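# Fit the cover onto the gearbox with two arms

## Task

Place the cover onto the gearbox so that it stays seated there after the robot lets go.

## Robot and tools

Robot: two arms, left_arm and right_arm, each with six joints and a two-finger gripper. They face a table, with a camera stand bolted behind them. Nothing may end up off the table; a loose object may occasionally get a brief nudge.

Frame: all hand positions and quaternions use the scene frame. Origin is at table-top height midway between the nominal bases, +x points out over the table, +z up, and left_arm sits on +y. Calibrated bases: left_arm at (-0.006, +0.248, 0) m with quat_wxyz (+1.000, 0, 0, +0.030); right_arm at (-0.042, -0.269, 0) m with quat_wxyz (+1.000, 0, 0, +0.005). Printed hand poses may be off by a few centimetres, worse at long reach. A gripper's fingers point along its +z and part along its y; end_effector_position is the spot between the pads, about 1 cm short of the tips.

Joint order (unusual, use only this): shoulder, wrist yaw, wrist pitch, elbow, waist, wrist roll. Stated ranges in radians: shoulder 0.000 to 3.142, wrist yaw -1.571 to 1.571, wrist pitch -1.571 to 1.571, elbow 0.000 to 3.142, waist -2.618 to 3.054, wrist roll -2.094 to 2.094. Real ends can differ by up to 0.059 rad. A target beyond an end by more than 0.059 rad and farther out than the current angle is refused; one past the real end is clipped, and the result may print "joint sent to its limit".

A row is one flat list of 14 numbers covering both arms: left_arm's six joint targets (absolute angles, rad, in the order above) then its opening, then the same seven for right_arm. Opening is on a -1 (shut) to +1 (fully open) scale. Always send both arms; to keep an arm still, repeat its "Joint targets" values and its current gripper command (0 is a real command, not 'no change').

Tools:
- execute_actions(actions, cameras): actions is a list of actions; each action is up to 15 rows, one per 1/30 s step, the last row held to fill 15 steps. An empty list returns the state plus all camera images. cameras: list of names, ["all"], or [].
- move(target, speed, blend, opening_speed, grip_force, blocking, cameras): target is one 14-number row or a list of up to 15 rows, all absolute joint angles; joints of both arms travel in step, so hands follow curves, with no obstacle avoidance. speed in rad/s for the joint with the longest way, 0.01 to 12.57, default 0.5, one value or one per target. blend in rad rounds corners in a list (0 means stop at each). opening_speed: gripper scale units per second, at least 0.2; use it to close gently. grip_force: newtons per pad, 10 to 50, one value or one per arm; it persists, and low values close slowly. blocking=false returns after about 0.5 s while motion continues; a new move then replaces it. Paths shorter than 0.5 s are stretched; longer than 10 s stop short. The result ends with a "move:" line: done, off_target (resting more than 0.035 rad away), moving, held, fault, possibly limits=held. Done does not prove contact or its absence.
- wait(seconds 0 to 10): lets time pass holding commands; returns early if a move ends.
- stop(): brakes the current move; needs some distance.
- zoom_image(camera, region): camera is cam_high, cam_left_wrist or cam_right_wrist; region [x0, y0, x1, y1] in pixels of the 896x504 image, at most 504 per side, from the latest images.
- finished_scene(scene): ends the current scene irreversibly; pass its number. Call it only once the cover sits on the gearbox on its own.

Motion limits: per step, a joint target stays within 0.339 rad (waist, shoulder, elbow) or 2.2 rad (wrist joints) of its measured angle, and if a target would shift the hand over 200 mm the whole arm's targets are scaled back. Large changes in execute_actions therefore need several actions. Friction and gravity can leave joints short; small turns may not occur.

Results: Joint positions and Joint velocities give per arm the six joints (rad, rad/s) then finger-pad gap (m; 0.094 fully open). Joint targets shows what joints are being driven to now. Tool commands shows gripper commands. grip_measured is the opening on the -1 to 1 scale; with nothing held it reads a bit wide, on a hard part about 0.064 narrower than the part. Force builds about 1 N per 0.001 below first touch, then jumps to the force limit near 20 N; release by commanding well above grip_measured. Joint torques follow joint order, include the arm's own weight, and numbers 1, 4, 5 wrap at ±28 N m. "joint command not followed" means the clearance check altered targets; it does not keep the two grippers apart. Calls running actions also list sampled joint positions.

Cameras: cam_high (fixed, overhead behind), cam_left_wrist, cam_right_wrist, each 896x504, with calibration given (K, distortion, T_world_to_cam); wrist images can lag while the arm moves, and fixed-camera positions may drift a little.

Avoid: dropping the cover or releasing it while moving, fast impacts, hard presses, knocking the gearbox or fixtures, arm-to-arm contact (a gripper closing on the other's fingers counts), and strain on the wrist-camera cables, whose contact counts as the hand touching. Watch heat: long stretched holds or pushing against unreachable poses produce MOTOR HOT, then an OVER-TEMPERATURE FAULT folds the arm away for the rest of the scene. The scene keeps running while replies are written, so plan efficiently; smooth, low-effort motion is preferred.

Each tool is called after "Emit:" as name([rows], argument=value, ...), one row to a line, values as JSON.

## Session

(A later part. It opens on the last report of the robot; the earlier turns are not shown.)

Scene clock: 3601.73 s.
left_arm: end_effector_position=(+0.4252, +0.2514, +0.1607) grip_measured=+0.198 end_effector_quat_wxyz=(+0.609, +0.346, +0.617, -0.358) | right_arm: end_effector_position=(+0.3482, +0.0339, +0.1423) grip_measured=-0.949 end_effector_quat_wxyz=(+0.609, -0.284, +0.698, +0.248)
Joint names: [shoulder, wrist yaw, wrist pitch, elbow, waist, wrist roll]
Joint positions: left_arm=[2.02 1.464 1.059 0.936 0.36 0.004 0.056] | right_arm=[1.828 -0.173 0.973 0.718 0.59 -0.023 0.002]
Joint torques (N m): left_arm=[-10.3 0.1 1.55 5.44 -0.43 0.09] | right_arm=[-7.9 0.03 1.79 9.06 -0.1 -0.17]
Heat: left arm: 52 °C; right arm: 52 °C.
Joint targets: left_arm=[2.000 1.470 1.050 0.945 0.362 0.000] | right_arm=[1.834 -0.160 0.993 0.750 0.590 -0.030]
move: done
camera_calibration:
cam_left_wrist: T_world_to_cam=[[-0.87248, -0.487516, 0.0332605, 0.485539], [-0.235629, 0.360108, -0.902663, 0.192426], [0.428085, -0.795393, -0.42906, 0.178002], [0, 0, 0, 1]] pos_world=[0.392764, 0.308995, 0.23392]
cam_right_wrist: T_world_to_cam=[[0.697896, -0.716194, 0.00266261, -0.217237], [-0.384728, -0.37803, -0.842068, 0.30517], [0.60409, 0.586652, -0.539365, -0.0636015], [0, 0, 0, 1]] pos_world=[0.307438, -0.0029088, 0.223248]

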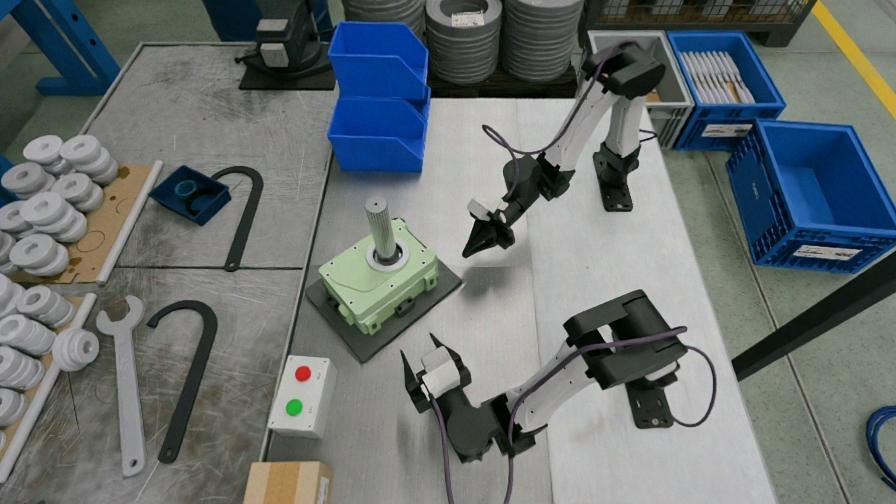

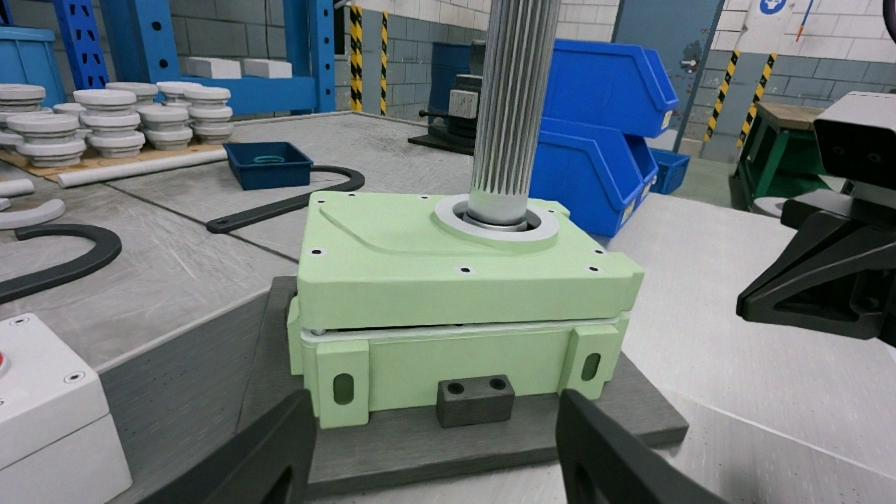

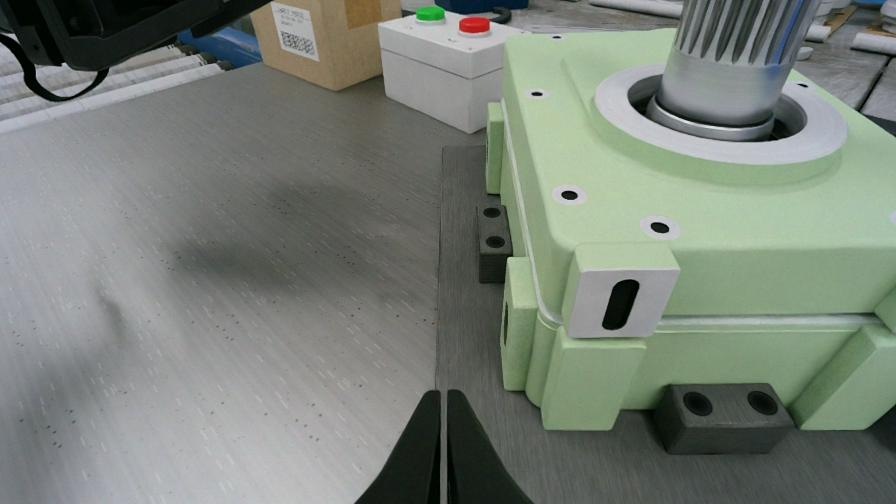

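Emit:
move([
  [2.0,1.3,1.0,0.97,0.3,0,-0.95,1.4,-0.3,0.7,0.8,0.2,0,-0.95],
  [2.04,0.95,0.15,1.45,0.12,0.3,-0.95,2.0,-0.2,0.3,1.6,0.25,-0.1,-0.95],
  [2.08,0.592,-0.72,1.92,-0.063,0.687,-0.95,2.20,0,-0.578,2.208,0.36,0,-0.95],
  [2.075,0.592,-0.65,1.83,-0.063,0.687,-0.95,2.245,0,-0.46,2.06,0.41,0,-0.95],
], speed=0.8, blend=0.05, cameras=["all"])

Scene clock: 3618.90 s.
left_arm: end_effector_position=(+0.5285, +0.1490, +0.1859) grip_measured=-0.948 end_effector_quat_wxyz=(+0.400, +0.394, +0.813, -0.154) | right_arm: end_effector_position=(+0.5360, -0.0079, +0.1855) grip_measured=-0.949 end_effector_quat_wxyz=(+0.434, -0.193, +0.875, +0.096)
Joint names: [shoulder, wrist yaw, wrist pitch, elbow, waist, wrist roll]
Joint positions: left_arm=[2.055 0.601 -0.656 1.837 -0.062 0.678 0.002] | right_arm=[2.245 -0.011 -0.471 2.067 0.412 -0.008 0.002]
Joint torques (N m): left_arm=[-9.13 0.2 1.71 5.91 -0.62 0.21] | right_arm=[-13.67 0.05 1.51 7.35 -0.43 0.01]
Heat: left arm: 53 °C; right arm: 51 °C.
Joint targets: left_arm=[2.075 0.592 -0.650 1.830 -0.063 0.687] | right_arm=[2.245 0.000 -0.460 2.060 0.410 0.000]
move: done
camera_calibration:
cam_left_wrist: T_world_to_cam=[[-0.769149, -0.637572, -0.0437282, 0.507005], [-0.562369, 0.707752, -0.427584, 0.308983], [0.303564, -0.304284, -0.902917, 0.143864], [0, 0, 0, 1]] pos_world=[0.520053, 0.148344, 0.284184]
cam_right_wrist: T_world_to_cam=[[0.42142, -0.90686, 0.00321277, -0.231794], [-0.800405, -0.373611, -0.468793, 0.551549], [0.426329, 0.194987, -0.883302, 0.0266858], [0, 0, 0, 1]] pos_world=[0.527768, -0.00934325, 0.282878]

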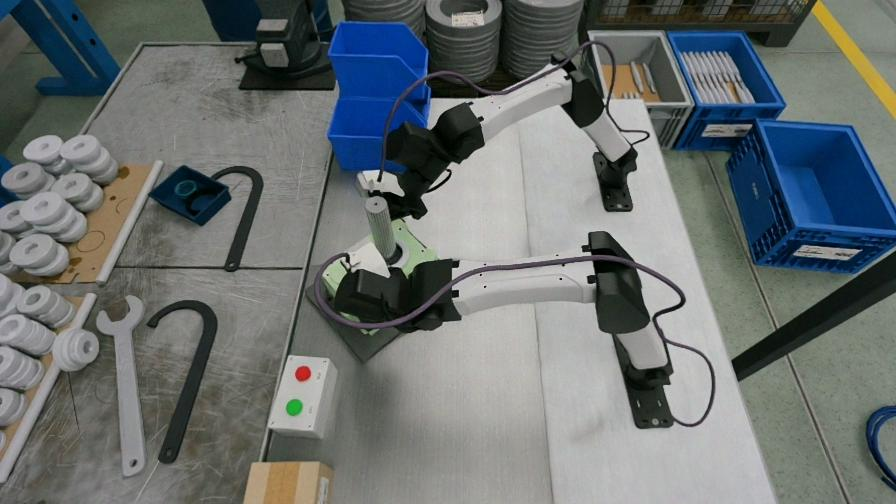

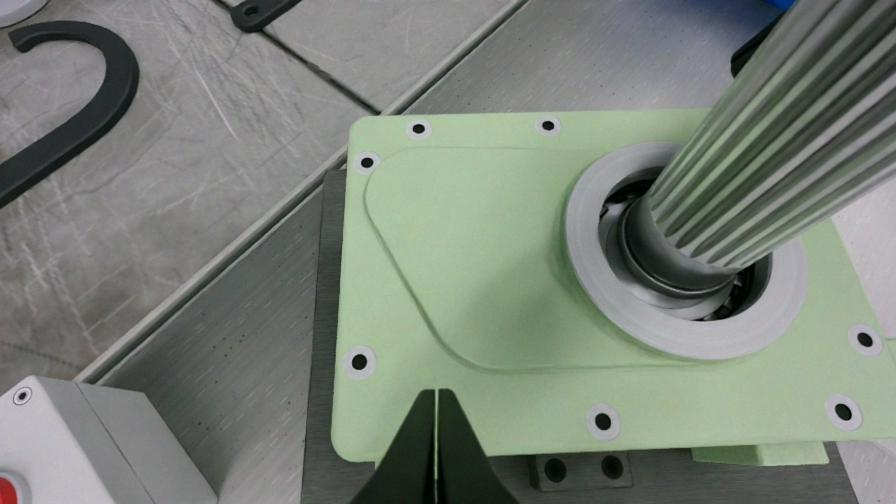

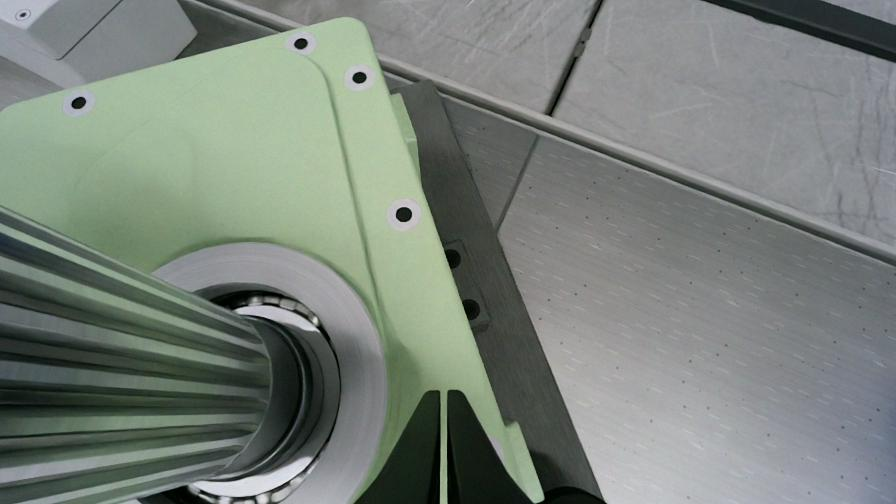

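Emit:
move([
  [2.085,0.592,-0.60,1.745,-0.063,0.687,-0.95,2.265,0,-0.45,1.97,0.415,0,-0.95],
  [2.13,0.592,-0.75,1.71,-0.063,0.687,-0.95,2.32,0,-0.65,1.94,0.415,0,-0.95],
  [2.18,0.592,-0.95,1.69,-0.063,0.687,-0.95,2.37,0,-0.80,1.93,0.415,0,-0.95],
], speed=0.15, cameras=["cam_left_wrist","cam_right_wrist"])

Scene clock: 3628.37 s.
left_arm: end_effector_position=(+0.4426, +0.1492, +0.0643) grip_measured=-0.948 end_effector_quat_wxyz=(+0.174, +0.341, +0.889, -0.251) | right_arm: end_effector_position=(+0.5229, -0.0138, +0.1420) grip_measured=-0.949 end_effector_quat_wxyz=(+0.386, -0.197, +0.897, +0.086)
Joint names: [shoulder, wrist yaw, wrist pitch, elbow, waist, wrist roll]
Joint positions: left_arm=[2.156 0.6 -0.943 1.697 -0.062 0.678 0.002] | right_arm=[2.259 -0.011 -0.499 1.999 0.412 -0.007 0.002]
Joint torques (N m): left_arm=[-8.69 0.29 0.63 5.11 -0.66 0.25] | right_arm=[-3.82 0.05 -1.37 1.43 0.14 -0.01]
Heat: left arm: 52 °C; right arm: 51 °C.
Joint targets: left_arm=[2.180 0.592 -0.950 1.690 -0.063 0.687] | right_arm=[2.370 0.000 -0.800 1.930 0.415 0.000]
move: off_target (right_arm); right_arm: the wrist pitch is farthest, 0.301 rad from its target
camera_calibration:
cam_left_wrist: T_world_to_cam=[[-0.686954, -0.637686, 0.348499, 0.374206], [-0.700802, 0.708211, -0.0855155, 0.247765], [-0.192279, -0.302974, -0.9334, 0.281497], [0, 0, 0, 1]] pos_world=[0.484822, 0.148442, 0.153527]
cam_right_wrist: T_world_to_cam=[[0.420882, -0.907115, 0.000787584, -0.230763], [-0.842925, -0.39142, -0.369146, 0.526281], [0.335166, 0.154703, -0.929371, 0.0487589], [0, 0, 0, 1]] pos_world=[0.524397, -0.0108745, 0.239771]
Images, in order (width x height): cam_left_wrist 896x504, cam_right_wrist 896x504.

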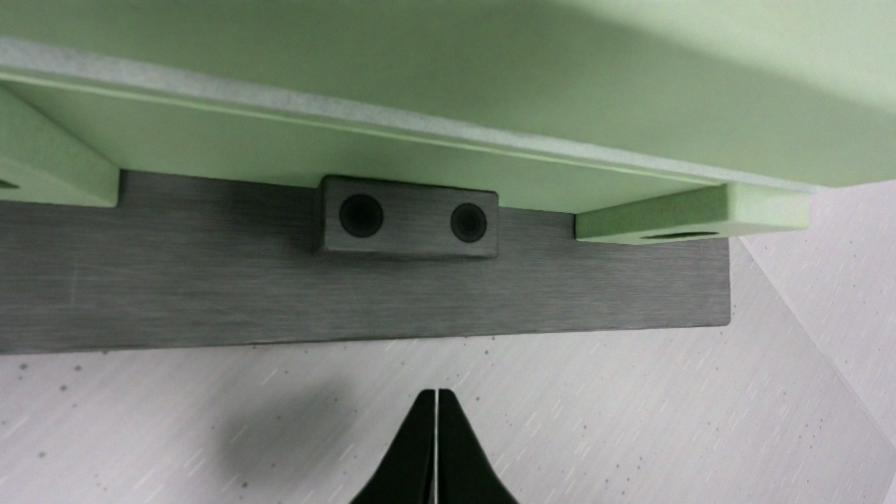

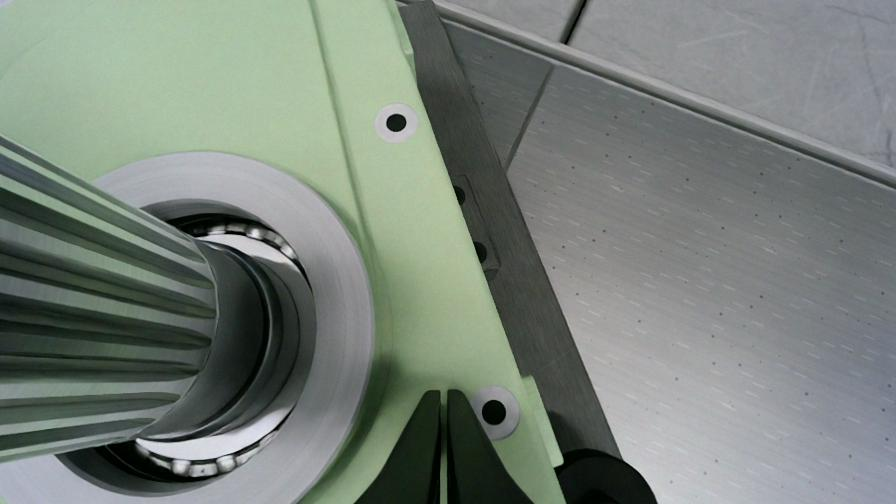

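Emit:
move([
  [2.10,0.6,-0.94,1.95,-0.05,0.68,-0.95,2.33,0,-0.70,1.94,0.415,0,-0.95],
  [2.08,0.6,-0.80,2.15,-0.06,0.65,-0.95,2.33,0,-0.70,1.94,0.415,0,-0.95],
  [2.21,0.551,-0.764,2.13,-0.126,0.606,-0.95,2.33,0,-0.70,1.94,0.415,0,-0.95],
  [2.21,0.551,-0.68,2.03,-0.126,0.606,-0.95,2.33,0,-0.70,1.94,0.415,0,-0.95],
], speed=0.4, cameras=["cam_left_wrist","cam_high"])

Scene clock: 3643.57 s.
left_arm: end_effector_position=(+0.5588, +0.1169, +0.1804) grip_measured=-0.948 end_effector_quat_wxyz=(+0.395, +0.392, +0.816, -0.158) | right_arm: end_effector_position=(+0.5239, -0.0133, +0.1437) grip_measured=-0.949 end_effector_quat_wxyz=(+0.389, -0.197, +0.896, +0.087)
Joint names: [shoulder, wrist yaw, wrist pitch, elbow, waist, wrist roll]
Joint positions: left_arm=[2.197 0.558 -0.689 2.035 -0.129 0.611 0.002] | right_arm=[2.258 -0.011 -0.492 1.999 0.412 -0.006 0.002]
Joint torques (N m): left_arm=[-10.74 0.2 1.76 6.01 -0.27 0.07] | right_arm=[-7.3 0.05 -0.53 2.36 0.16 -0.01]
Heat: left arm: 52 °C; right arm: 48 °C.
Joint targets: left_arm=[2.210 0.551 -0.680 2.030 -0.126 0.606] | right_arm=[2.330 0.000 -0.700 1.940 0.415 0.000]
move: off_target (right_arm); right_arm: the wrist pitch is farthest, 0.208 rad from its target
camera_calibration:
cam_left_wrist: T_world_to_cam=[[-0.76799, -0.639701, -0.0312162, 0.506916], [-0.56987, 0.704774, -0.422541, 0.34991], [0.2923, -0.306718, -0.905806, 0.127083], [0, 0, 0, 1]] pos_world=[0.551564, 0.116646, 0.278788]
Images, in order (width x height): cam_high 896x504, cam_left_wrist 896x504.

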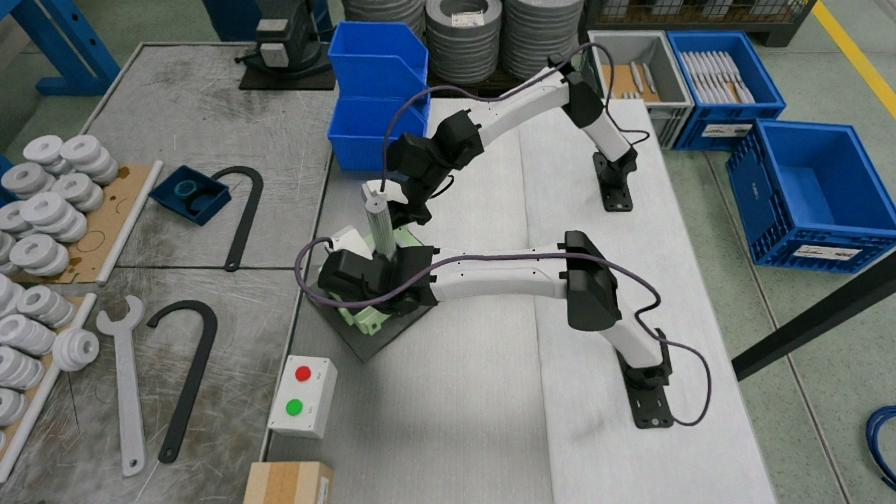

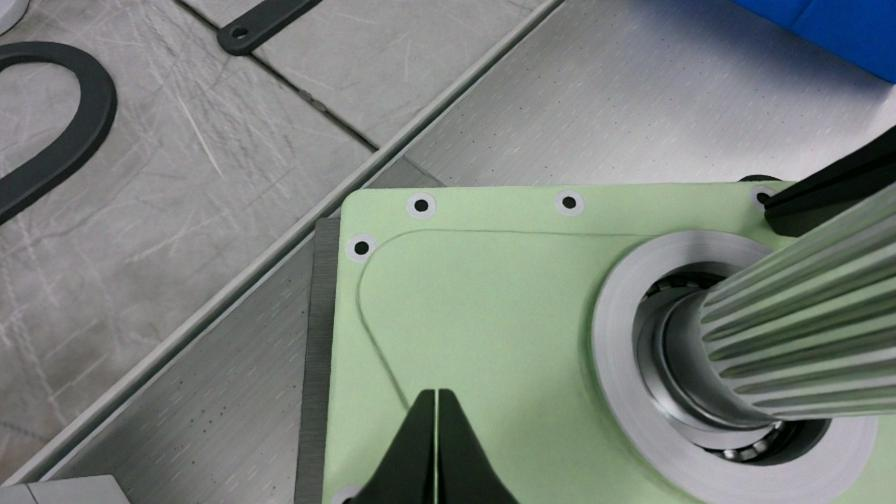

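Emit:
move([
  [2.215,0.551,-0.62,1.95,-0.126,0.606,-0.95,2.33,0,-0.70,1.94,0.415,0,-0.95],
  [2.26,0.551,-0.75,1.92,-0.126,0.606,-0.95,2.33,0,-0.70,1.94,0.415,0,-0.95],
], speed=0.12, cameras=["cam_left_wrist","cam_right_wrist"])

Scene clock: 3664.43 s.
left_arm: end_effector_position=(+0.5478, +0.1176, +0.1420) grip_measured=-0.948 end_effector_quat_wxyz=(+0.362, +0.386, +0.831, -0.174) | right_arm: end_effector_position=(+0.5239, -0.0133, +0.1437) grip_measured=-0.949 end_effector_quat_wxyz=(+0.389, -0.197, +0.896, +0.087)
Joint names: [shoulder, wrist yaw, wrist pitch, elbow, waist, wrist roll]
Joint positions: left_arm=[2.21 0.566 -0.668 1.946 -0.128 0.611 0.002] | right_arm=[2.258 -0.011 -0.492 1.999 0.412 -0.006 0.002]
Joint torques (N m): left_arm=[-7.58 0.13 0.7 4.29 -0.42 0.08] | right_arm=[-7.3 0.05 -0.53 2.36 0.17 -0.01]
Heat: left arm: 56 °C; right arm: 47 °C.
Joint targets: left_arm=[2.260 0.551 -0.750 1.920 -0.126 0.606] | right_arm=[2.330 0.000 -0.700 1.940 0.415 0.000]
move: off_target (left_arm, right_arm); left_arm: the wrist pitch is farthest, 0.082 rad from its target; right_arm: the wrist pitch is farthest, 0.208 rad from its target
camera_calibration:
cam_left_wrist: T_world_to_cam=[[-0.769669, -0.637652, 0.0317585, 0.4896], [-0.600606, 0.70629, -0.374735, 0.336839], [0.21652, -0.307497, -0.926588, 0.140355], [0, 0, 0, 1]] pos_world=[0.548748, 0.117447, 0.240728]
cam_right_wrist: T_world_to_cam=[[0.420717, -0.907192, 0.000640789, -0.23072], [-0.840475, -0.390042, -0.376124, 0.527705], [0.341466, 0.157703, -0.926569, 0.0462371], [0, 0, 0, 1]] pos_world=[0.524802, -0.010772, 0.241472]
Images, in order (width x height): cam_left_wrist 896x504, cam_right_wrist 896x504.

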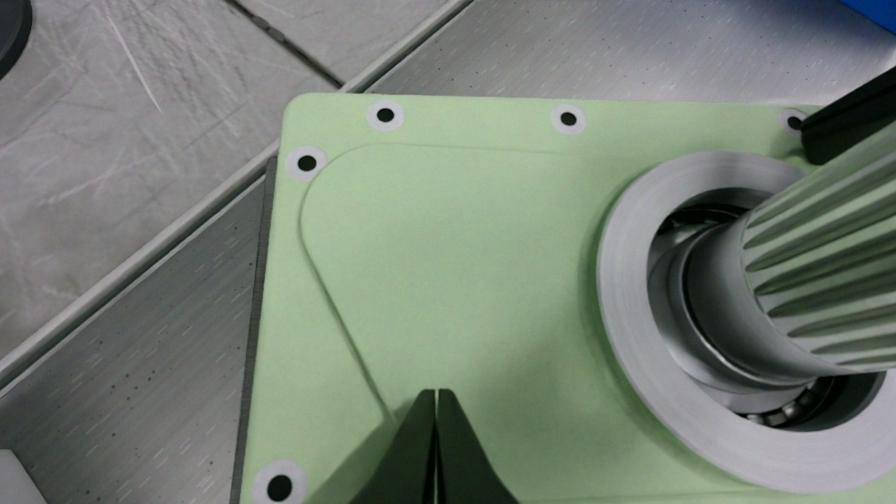

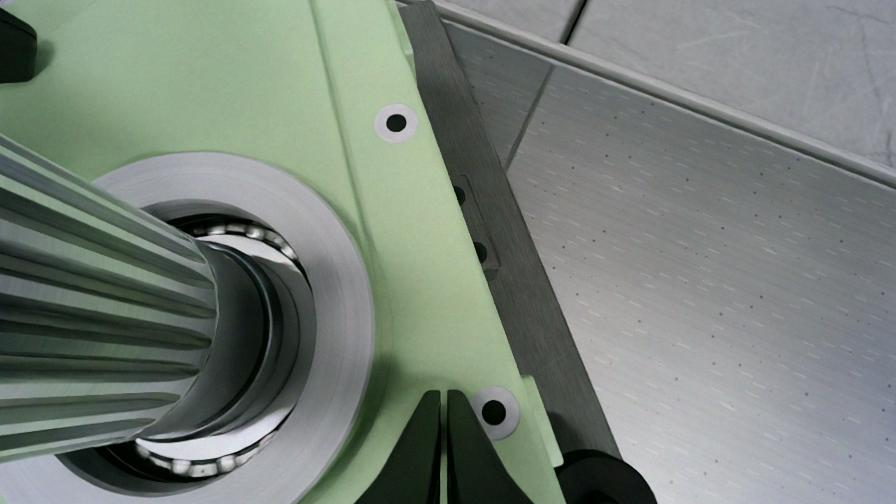

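Contact. Press more.

Emit:
move([
  [2.32,0.551,-0.95,1.90,-0.126,0.606,-0.95,2.38,0,-0.82,1.93,0.415,0,-0.95],
  [2.37,0.551,-1.12,1.88,-0.126,0.606,-0.95,2.40,0,-0.88,1.93,0.415,0,-0.95],
], speed=0.15, cameras=["cam_left_wrist","cam_right_wrist"])

Scene clock: 3670.97 s.
left_arm: end_effector_position=(+0.5243, +0.1112, +0.1316) grip_measured=-0.948 end_effector_quat_wxyz=(+0.318, +0.376, +0.835, -0.247) | right_arm: end_effector_position=(+0.5212, -0.0145, +0.1366) grip_measured=-0.949 end_effector_quat_wxyz=(+0.375, -0.198, +0.902, +0.084)
Joint names: [shoulder, wrist yaw, wrist pitch, elbow, waist, wrist roll]
Joint positions: left_arm=[2.236 0.686 -0.793 1.966 -0.111 0.611 0.002] | right_arm=[2.27 -0.011 -0.525 2.013 0.412 -0.006 0.002]
Joint torques (N m): left_arm=[-0.7 -1.14 -2.15 -0.85 -2 0.07] | right_arm=[-2.19 0.05 -1.86 0.14 0.16 -0.01]
Heat: left arm: 55 °C; right arm: 46 °C.
Joint targets: left_arm=[2.370 0.551 -1.120 1.880 -0.126 0.606] | right_arm=[2.400 0.000 -0.880 1.930 0.415 0.000]
move: off_target (left_arm, right_arm); left_arm: the wrist pitch is farthest, 0.327 rad from its target; right_arm: the wrist pitch is farthest, 0.355 rad from its target
camera_calibration:
cam_left_wrist: T_world_to_cam=[[-0.784131, -0.5891, 0.19519, 0.448406], [-0.61619, 0.701645, -0.357776, 0.329849], [0.0738117, -0.400818, -0.913179, 0.217159], [0, 0, 0, 1]] pos_world=[0.53883, 0.11976, 0.228793]
cam_right_wrist: T_world_to_cam=[[0.420723, -0.907189, 0.000213978, -0.23057], [-0.850794, -0.394651, -0.346986, 0.52364], [0.314867, 0.145803, -0.93787, 0.0560054], [0, 0, 0, 1]] pos_world=[0.524882, -0.0106813, 0.234271]
Images, in order (width x height): cam_left_wrist 896x504, cam_right_wrist 896x504.

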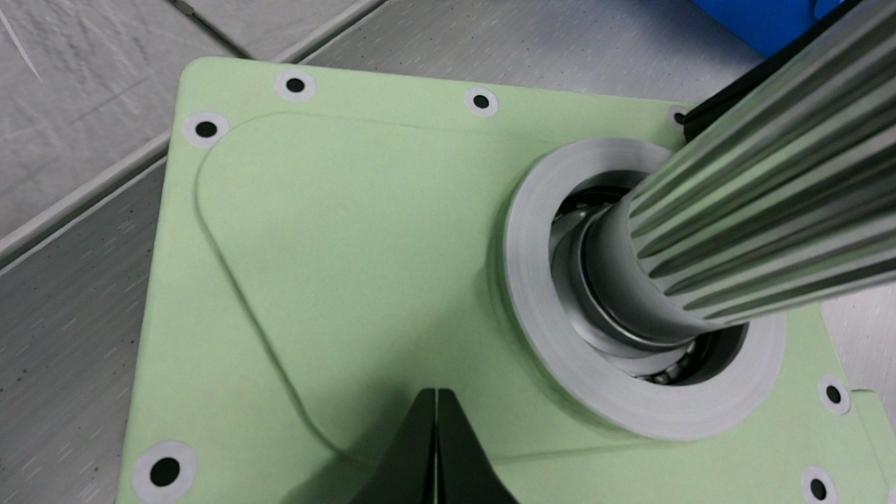

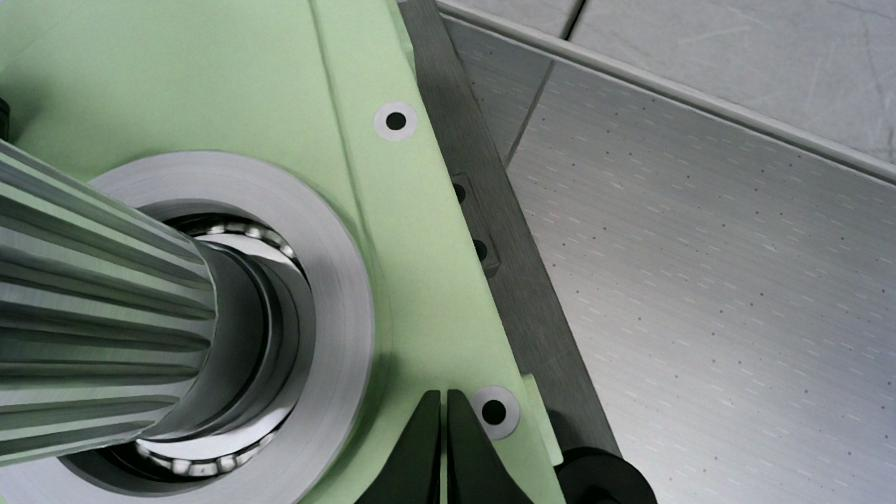

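Emit:
move([
  [2.22,0.6,-0.75,2.03,-0.126,0.606,-0.95,2.36,0,-0.78,1.93,0.415,0,-0.95],
  [2.27,0.43,-1.04,2.28,-0.143,0.62,-0.95,2.36,0,-0.78,1.93,0.415,0,-0.95],
  [2.255,0.43,-0.93,2.13,-0.143,0.62,-0.95,2.36,0,-0.78,1.93,0.415,0,-0.95],
  [2.255,0.43,-0.90,2.09,-0.143,0.62,-0.95,2.36,0,-0.78,1.93,0.415,0,-0.95],
], speed=0.25, cameras=["cam_left_wrist"])

Scene clock: 3693.43 s.
left_arm: end_effector_position=(+0.5365, +0.1325, +0.1417) grip_measured=-0.948 end_effector_quat_wxyz=(+0.295, +0.370, +0.870, -0.137) | right_arm: end_effector_position=(+0.5223, -0.0140, +0.1385) grip_measured=-0.949 end_effector_quat_wxyz=(+0.379, -0.198, +0.900, +0.085)
Joint names: [shoulder, wrist yaw, wrist pitch, elbow, waist, wrist roll]
Joint positions: left_arm=[2.244 0.437 -0.909 2.097 -0.137 0.611 0.002] | right_arm=[2.269 -0.011 -0.519 2.013 0.412 -0.006 0.002]
Joint torques (N m): left_arm=[-10.89 0.17 1.47 5.74 -1.09 0.23] | right_arm=[-5.63 0.05 -1.02 0.14 0.13 -0.01]
Heat: left arm: 51 °C; right arm: 44 °C.
Joint targets: left_arm=[2.255 0.430 -0.900 2.090 -0.143 0.620] | right_arm=[2.360 0.000 -0.780 1.930 0.415 0.000]
move: off_target (right_arm); right_arm: the wrist pitch is farthest, 0.261 rad from its target
camera_calibration:
cam_left_wrist: T_world_to_cam=[[-0.725568, -0.686906, 0.0413583, 0.47187], [-0.67742, 0.702392, -0.218512, 0.33899], [0.121048, -0.186562, -0.974957, 0.189042], [0, 0, 0, 1]] pos_world=[0.549129, 0.121295, 0.238866]
Images, in order (width x height): cam_left_wrist 896x504.

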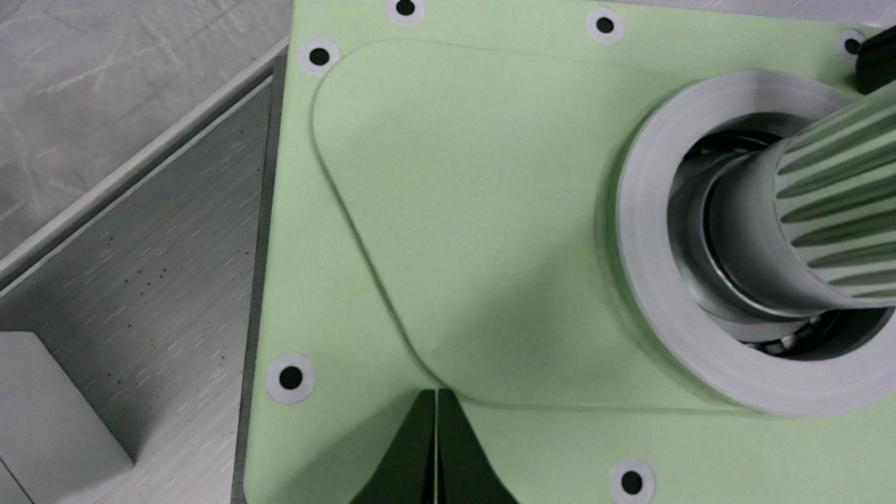

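Emit:
move([
  [2.33,0.43,-1.03,2.05,-0.143,0.62,-0.95,2.38,0,-0.82,1.93,0.415,0,-0.95],
  [2.42,0.43,-1.18,1.99,-0.143,0.62,-0.95,2.40,0,-0.88,1.92,0.415,0,-0.95],
], speed=0.15, cameras=["cam_left_wrist","cam_right_wrist","cam_high"])

Emit:
zoom_image(camera="cam_high", region=[310, 210, 455, 345])

Scene clock: 3699.93 s.
left_arm: end_effector_position=(+0.5303, +0.1337, +0.1265) grip_measured=-0.948 end_effector_quat_wxyz=(+0.278, +0.363, +0.871, -0.177) | right_arm: end_effector_position=(+0.5212, -0.0145, +0.1366) grip_measured=-0.949 end_effector_quat_wxyz=(+0.375, -0.198, +0.902, +0.084)
Joint names: [shoulder, wrist yaw, wrist pitch, elbow, waist, wrist roll]
Joint positions: left_arm=[2.273 0.513 -0.931 2.089 -0.115 0.614 0.002] | right_arm=[2.27 -0.011 -0.525 2.013 0.412 -0.006 0.002]
Joint torques (N m): left_arm=[0.13 -0.62 -1.37 -2.02 -3.21 0.19] | right_arm=[-2.18 0.05 -1.86 -0.75 0.14 -0.01]
Heat: left arm: 51 °C; right arm: 43 °C.
Joint targets: left_arm=[2.420 0.430 -1.180 1.990 -0.143 0.620] | right_arm=[2.400 0.000 -0.880 1.920 0.415 0.000]
move: off_target (left_arm, right_arm); left_arm: the wrist pitch is farthest, 0.249 rad from its target; right_arm: the wrist pitch is farthest, 0.355 rad from its target
camera_calibration:
cam_left_wrist: T_world_to_cam=[[-0.730465, -0.670747, 0.128526, 0.458233], [-0.680509, 0.698949, -0.219953, 0.332918], [0.0576994, -0.248131, -0.967007, 0.216037], [0, 0, 0, 1]] pos_world=[0.548811, 0.128271, 0.223241]
cam_right_wrist: T_world_to_cam=[[0.420723, -0.907189, 0.000213978, -0.23057], [-0.850794, -0.394651, -0.346986, 0.52364], [0.314867, 0.145803, -0.93787, 0.0560054], [0, 0, 0, 1]] pos_world=[0.524882, -0.0106813, 0.234271]

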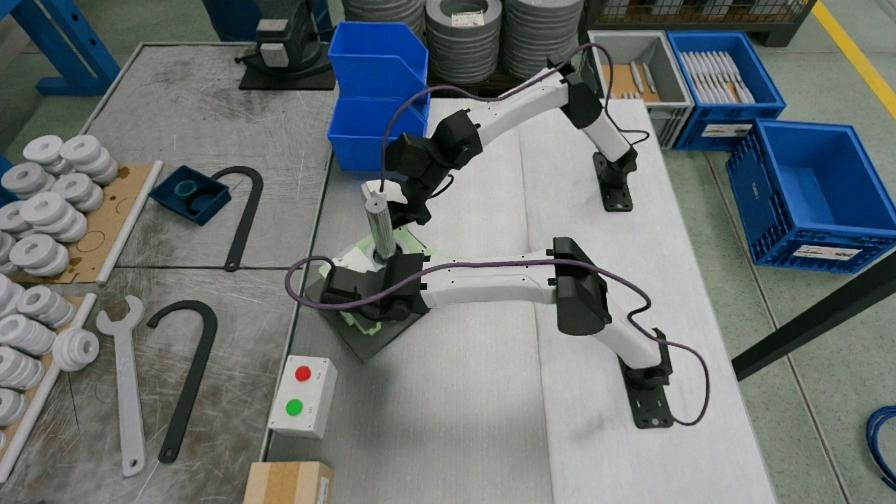

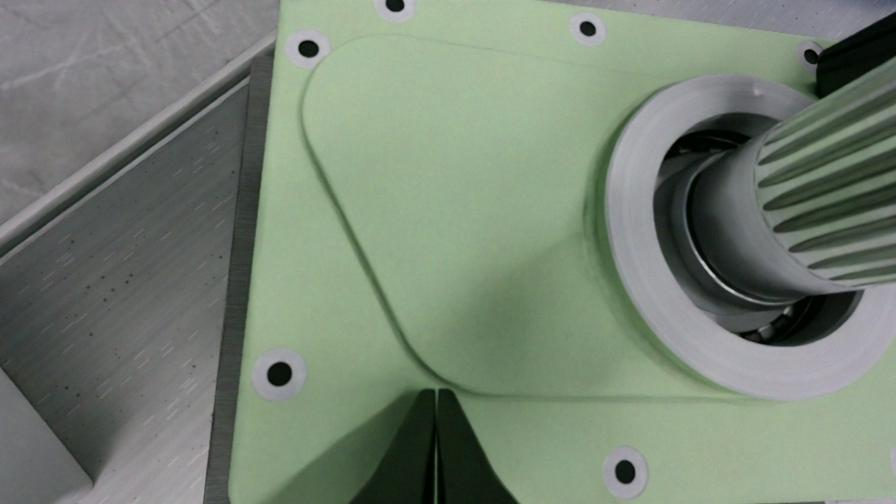

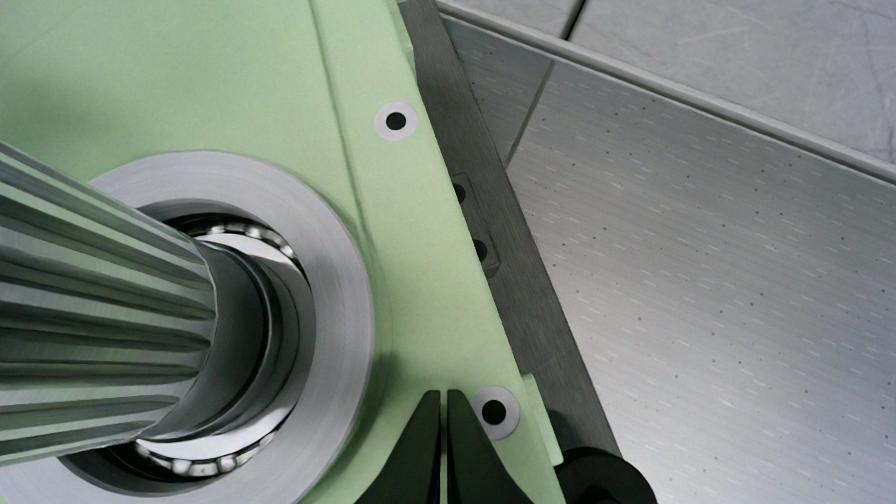

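Scaled by 3.476 from the camera's 896x504 image, which has a finer 1280x720 frame.

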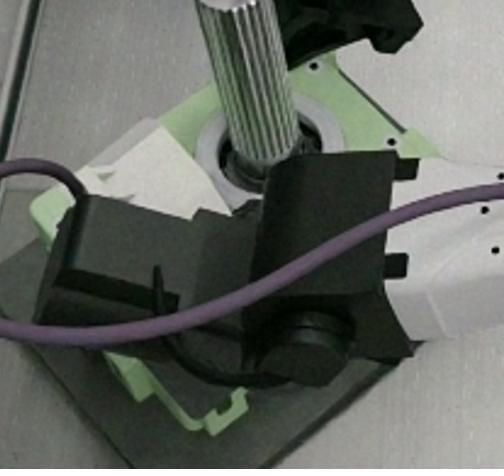

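Emit:
move([
  [2.25,0.5,-0.92,2.16,-0.12,0.62,-0.95,2.24,0,-0.46,2.08,0.41,0,-0.95],
  [2.08,0.6,-0.78,2.12,-0.06,0.65,-0.95,2.18,0,-0.55,2.2,0.35,0,-0.95],
  [2.04,0.95,0.15,1.45,0.12,0.3,-0.95,2.0,-0.2,0.3,1.6,0.2,-0.1,-0.95],
  [2.0,1.3,1.0,0.97,0.3,0,0.2,2.0,-0.6,0.8,1.2,0.1,0,-0.95],
], speed=0.8, blend=0.05)

Emit:
move([
  [2.375,1.1035,1.4726,0.895,0.2555,0,0.2,2.2,-1.0,1.2,1.15,0,0,-0.95],
  [2.375,1.1035,1.4726,0.895,0.2555,0,0.2,2.45,-1.26,1.25,1.35,-0.035,0,-0.95],
], speed=0.7, cameras=["all"])

Emit:
zoom_image(camera="cam_right_wrist", region=[400, 230, 500, 310])

Emit:
zoom_image(camera="cam_left_wrist", region=[390, 150, 470, 210])

Emit:
zoom_image(camera="cam_left_wrist", region=[390, 100, 896, 300])

Emit:
zoom_image(camera="cam_high", region=[310, 210, 455, 345])

Scene clock: 3717.97 s.
left_arm: end_effector_position=(+0.4573, +0.2426, +0.1573) grip_measured=+0.198 end_effector_quat_wxyz=(+0.616, +0.303, +0.646, -0.335) | right_arm: end_effector_position=(+0.5121, -0.1088, +0.1940) grip_measured=-0.949 end_effector_quat_wxyz=(+0.645, -0.239, +0.683, +0.244)
Joint names: [shoulder, wrist yaw, wrist pitch, elbow, waist, wrist roll]
Joint positions: left_arm=[2.035 1.294 0.992 0.977 0.297 0.004 0.056] | right_arm=[2.048 -0.584 0.779 1.212 0.105 -0.006 0.002]
Joint torques (N m): left_arm=[-11.9 0.11 1.87 4.36 -0.28 0.09] | right_arm=[-15.54 -0.23 1.73 5.97 -0.59 -0.02]
Heat: left arm: 50 °C; right arm: 45 °C.
Joint targets: left_arm=[2.000 1.300 1.000 0.970 0.300 0.000] | right_arm=[2.000 -0.600 0.800 1.200 0.100 0.000]
move: off_target (right_arm); right_arm: the shoulder is farthest, 0.048 rad from its target

Scene clock: 3720.70 s.
left_arm: end_effector_position=(+0.4652, +0.2399, +0.0621) grip_measured=+0.198 end_effector_quat_wxyz=(+0.652, +0.273, +0.653, -0.273) | right_arm: end_effector_position=(+0.4735, -0.1158, +0.1018) grip_measured=-0.949 end_effector_quat_wxyz=(+0.610, -0.427, +0.549, +0.381)
Joint names: [shoulder, wrist yaw, wrist pitch, elbow, waist, wrist roll]
Joint positions: left_arm=[2.358 1.112 1.457 0.897 0.259 0.003 0.056] | right_arm=[2.444 -1.241 1.228 1.32 -0.032 -0.004 0.002]
Joint torques (N m): left_arm=[-8.2 -0.09 2.09 3.03 -0.96 0.1] | right_arm=[-12.14 -0.2 1.38 8.27 -0.47 -0.04]
Heat: left arm: 49 °C; right arm: 46 °C.
Joint targets: left_arm=[2.375 1.103 1.472 0.895 0.255 0.000] | right_arm=[2.450 -1.260 1.250 1.350 -0.035 0.000]
move: done
camera_calibration:
cam_left_wrist: T_world_to_cam=[[-0.724146, -0.689515, 0.0134829, 0.498897], [-0.30471, 0.302353, -0.90318, 0.163038], [0.61868, -0.658143, -0.429049, -0.0121285], [0, 0, 0, 1]] pos_world=[0.418457, 0.28672, 0.135323]
cam_right_wrist: T_world_to_cam=[[0.932112, -0.346516, 0.105329, -0.49033], [-0.0448409, -0.399008, -0.91585, 0.106688], [0.359384, 0.848952, -0.387459, 0.0574167], [0, 0, 0, 1]] pos_world=[0.441192, -0.176082, 0.171603]

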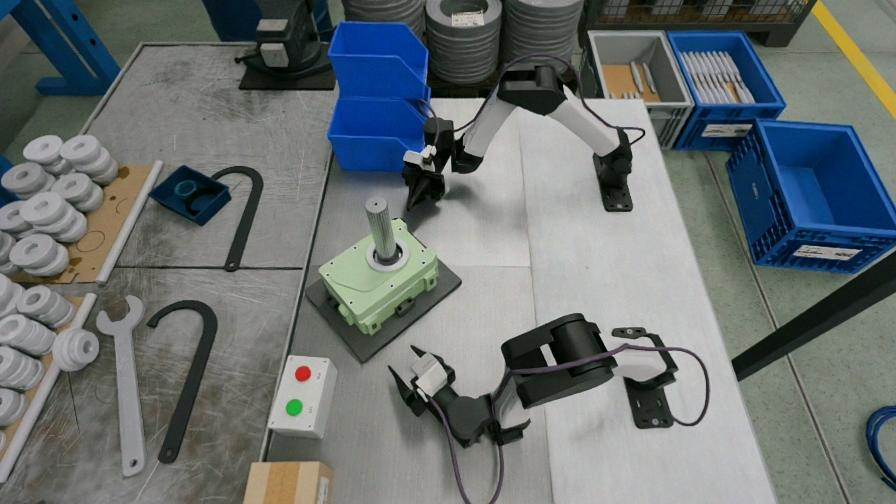

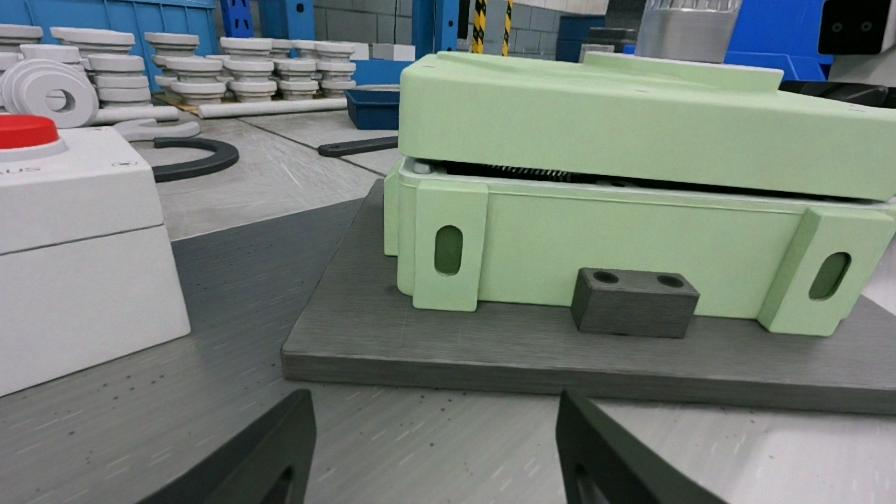

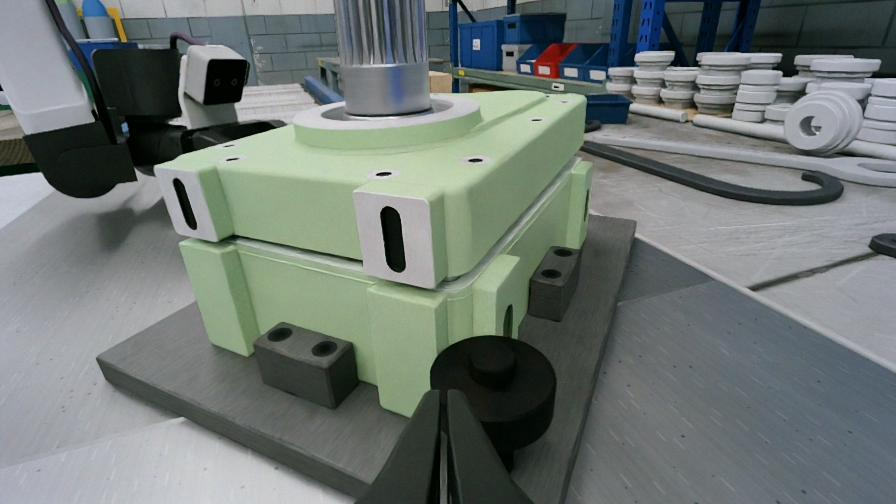

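Scaled by 5.040 from the camera's 896x504 image, which has a finer 1280x720 frame.

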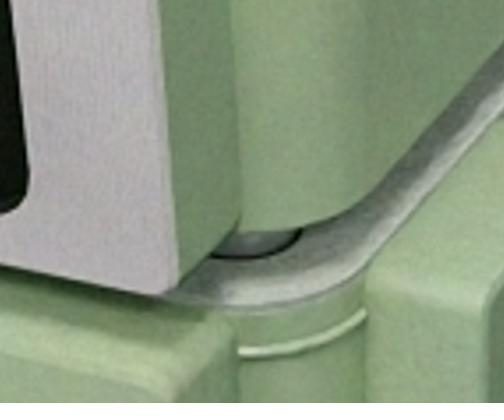

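Scaled by 6.300 from the camera's 896x504 image, which has a finer 1280x720 frame.

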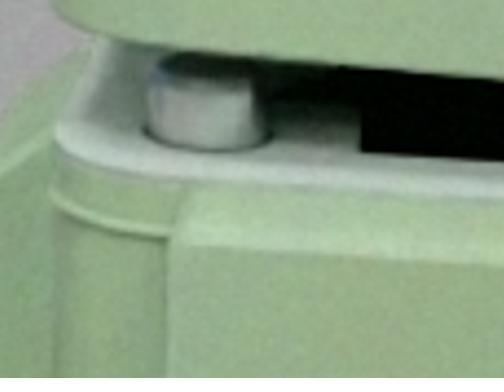

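Region (390, 100, 896, 300) is 506x200 pixels. A region can be at most 504 by 504 pixels.

Scaled by 3.476 from the camera's 896x504 image, which has a finer 1280x720 frame.

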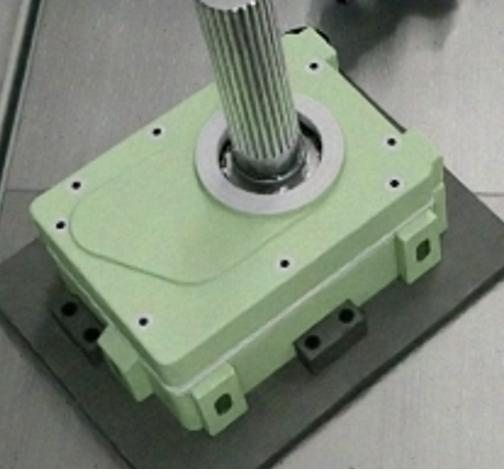

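Emit:
move([
  [2.0,1.3,1.0,0.97,0.3,0,-0.95,2.2,-1.0,1.2,1.15,0,0,-0.1],
  [2.04,0.95,0.15,1.45,0.12,0.3,-0.95,1.95,-0.55,1.207,0.885,0.17,-0.02,-0.1],
  [2.08,0.6,-0.78,2.12,-0.06,0.65,-0.95,2.20,-0.53,1.498,0.86,0.18,-0.03,-0.1],
  [2.30,0.445,-0.99,2.33,-0.115,0.62,-0.95,2.22,-0.53,1.48,0.88,0.19,-0.03,-0.1],
], speed=0.8, blend=0.05)

Emit:
move([
  [2.30,0.445,-0.99,2.33,-0.115,0.62,-0.95,2.305,-0.44,1.365,1.08,0.27,-0.03,-0.1],
  [2.30,0.445,-0.99,2.33,-0.115,0.62,-0.95,2.305,-0.44,1.365,1.08,0.27,-0.03,-0.95],
], speed=0.4, opening_speed=1.0, cameras=["all"])

Scene clock: 3736.93 s.
left_arm: end_effector_position=(+0.5590, +0.1404, +0.1866) grip_measured=-0.948 end_effector_quat_wxyz=(+0.340, +0.372, +0.855, -0.125) | right_arm: end_effector_position=(+0.4455, -0.0821, +0.1272) grip_measured=-0.102 end_effector_quat_wxyz=(+0.701, -0.267, +0.616, +0.239)
Joint names: [shoulder, wrist yaw, wrist pitch, elbow, waist, wrist roll]
Joint positions: left_arm=[2.293 0.454 -0.98 2.31 -0.116 0.62 0.002] | right_arm=[2.207 -0.541 1.448 0.873 0.184 -0.021 0.042]
Joint torques (N m): left_arm=[-11.47 0.16 1.47 7.84 -0.53 0.12] | right_arm=[-9.22 0.08 1.79 5.48 0.43 -0.2]
Heat: left arm: 50 °C; right arm: 48 °C.
Joint targets: left_arm=[2.300 0.445 -0.990 2.330 -0.115 0.620] | right_arm=[2.220 -0.530 1.480 0.880 0.190 -0.030]
move: done

Scene clock: 3738.83 s.
left_arm: end_effector_position=(+0.5589, +0.1405, +0.1865) grip_measured=-0.948 end_effector_quat_wxyz=(+0.340, +0.372, +0.855, -0.125) | right_arm: end_effector_position=(+0.4727, -0.0523, +0.1313) grip_measured=-0.465 end_effector_quat_wxyz=(+0.713, -0.258, +0.609, +0.232)
Joint names: [shoulder, wrist yaw, wrist pitch, elbow, waist, wrist roll]
Joint positions: left_arm=[2.293 0.453 -0.981 2.31 -0.116 0.62 0.002] | right_arm=[2.281 -0.448 1.396 1.024 0.254 -0.026 0.025]
Joint torques (N m): left_arm=[-11.47 0.14 1.46 7.8 -0.5 0.12] | right_arm=[-9.16 0.06 1.24 10.45 1.43 -0.14]
Heat: left arm: 51 °C; right arm: 48 °C.
Joint targets: left_arm=[2.300 0.445 -0.990 2.330 -0.115 0.620] | right_arm=[2.305 -0.440 1.365 1.080 0.270 -0.030]
move: off_target (right_arm); target 2's new numbers were sent with right_arm's elbow 0.059 rad from that target; right_arm: the elbow is farthest, 0.056 rad from its target
camera_calibration:
cam_left_wrist: T_world_to_cam=[[-0.72271, -0.690934, -0.0173269, 0.501632], [-0.656941, 0.694511, -0.293398, 0.361999], [0.214753, -0.200659, -0.955833, 0.177554], [0, 0, 0, 1]] pos_world=[0.562216, 0.13081, 0.284614]
cam_right_wrist: T_world_to_cam=[[0.642973, -0.76075, 0.0885793, -0.353498], [-0.177344, -0.260396, -0.949075, 0.233286], [0.745074, 0.59452, -0.302342, -0.191583], [0, 0, 0, 1]] pos_world=[0.411405, -0.0942771, 0.194795]

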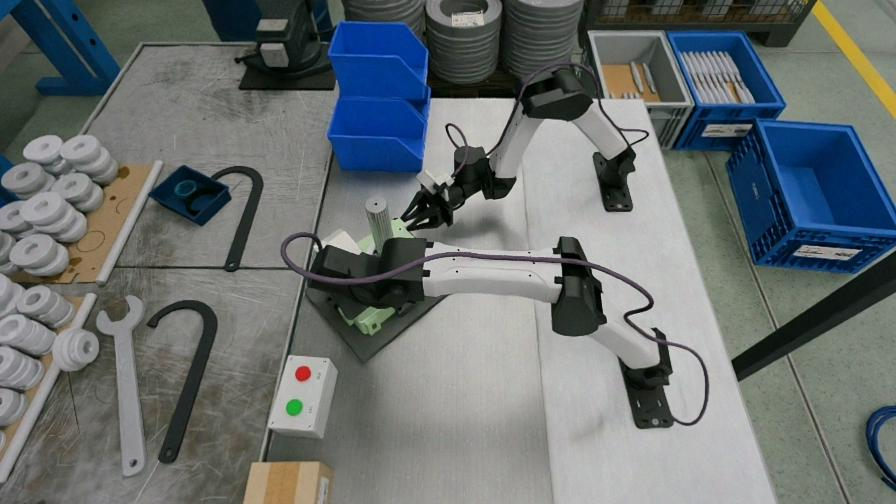

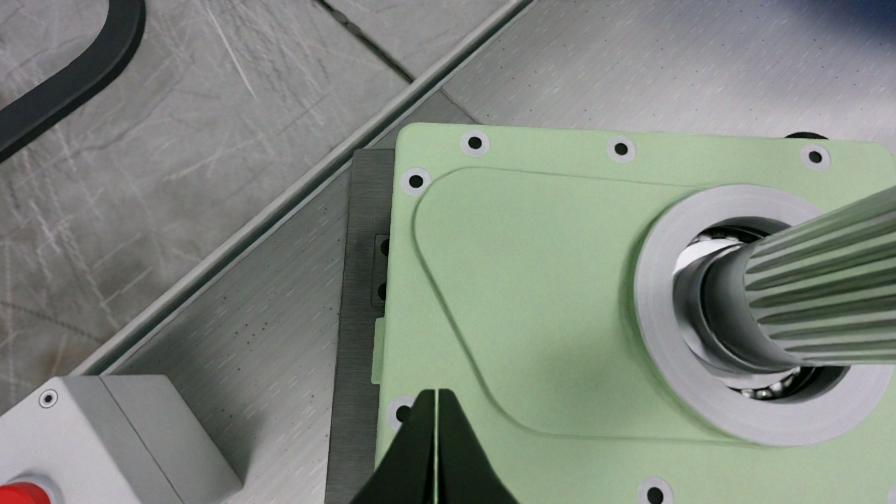

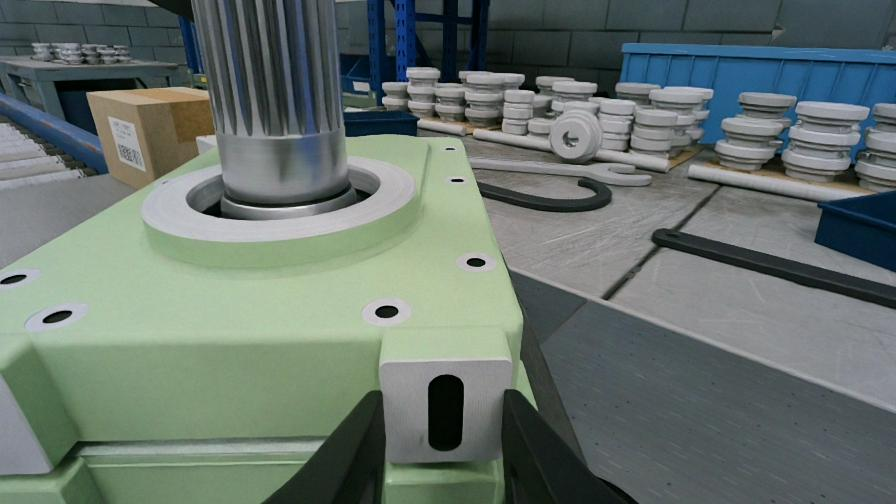

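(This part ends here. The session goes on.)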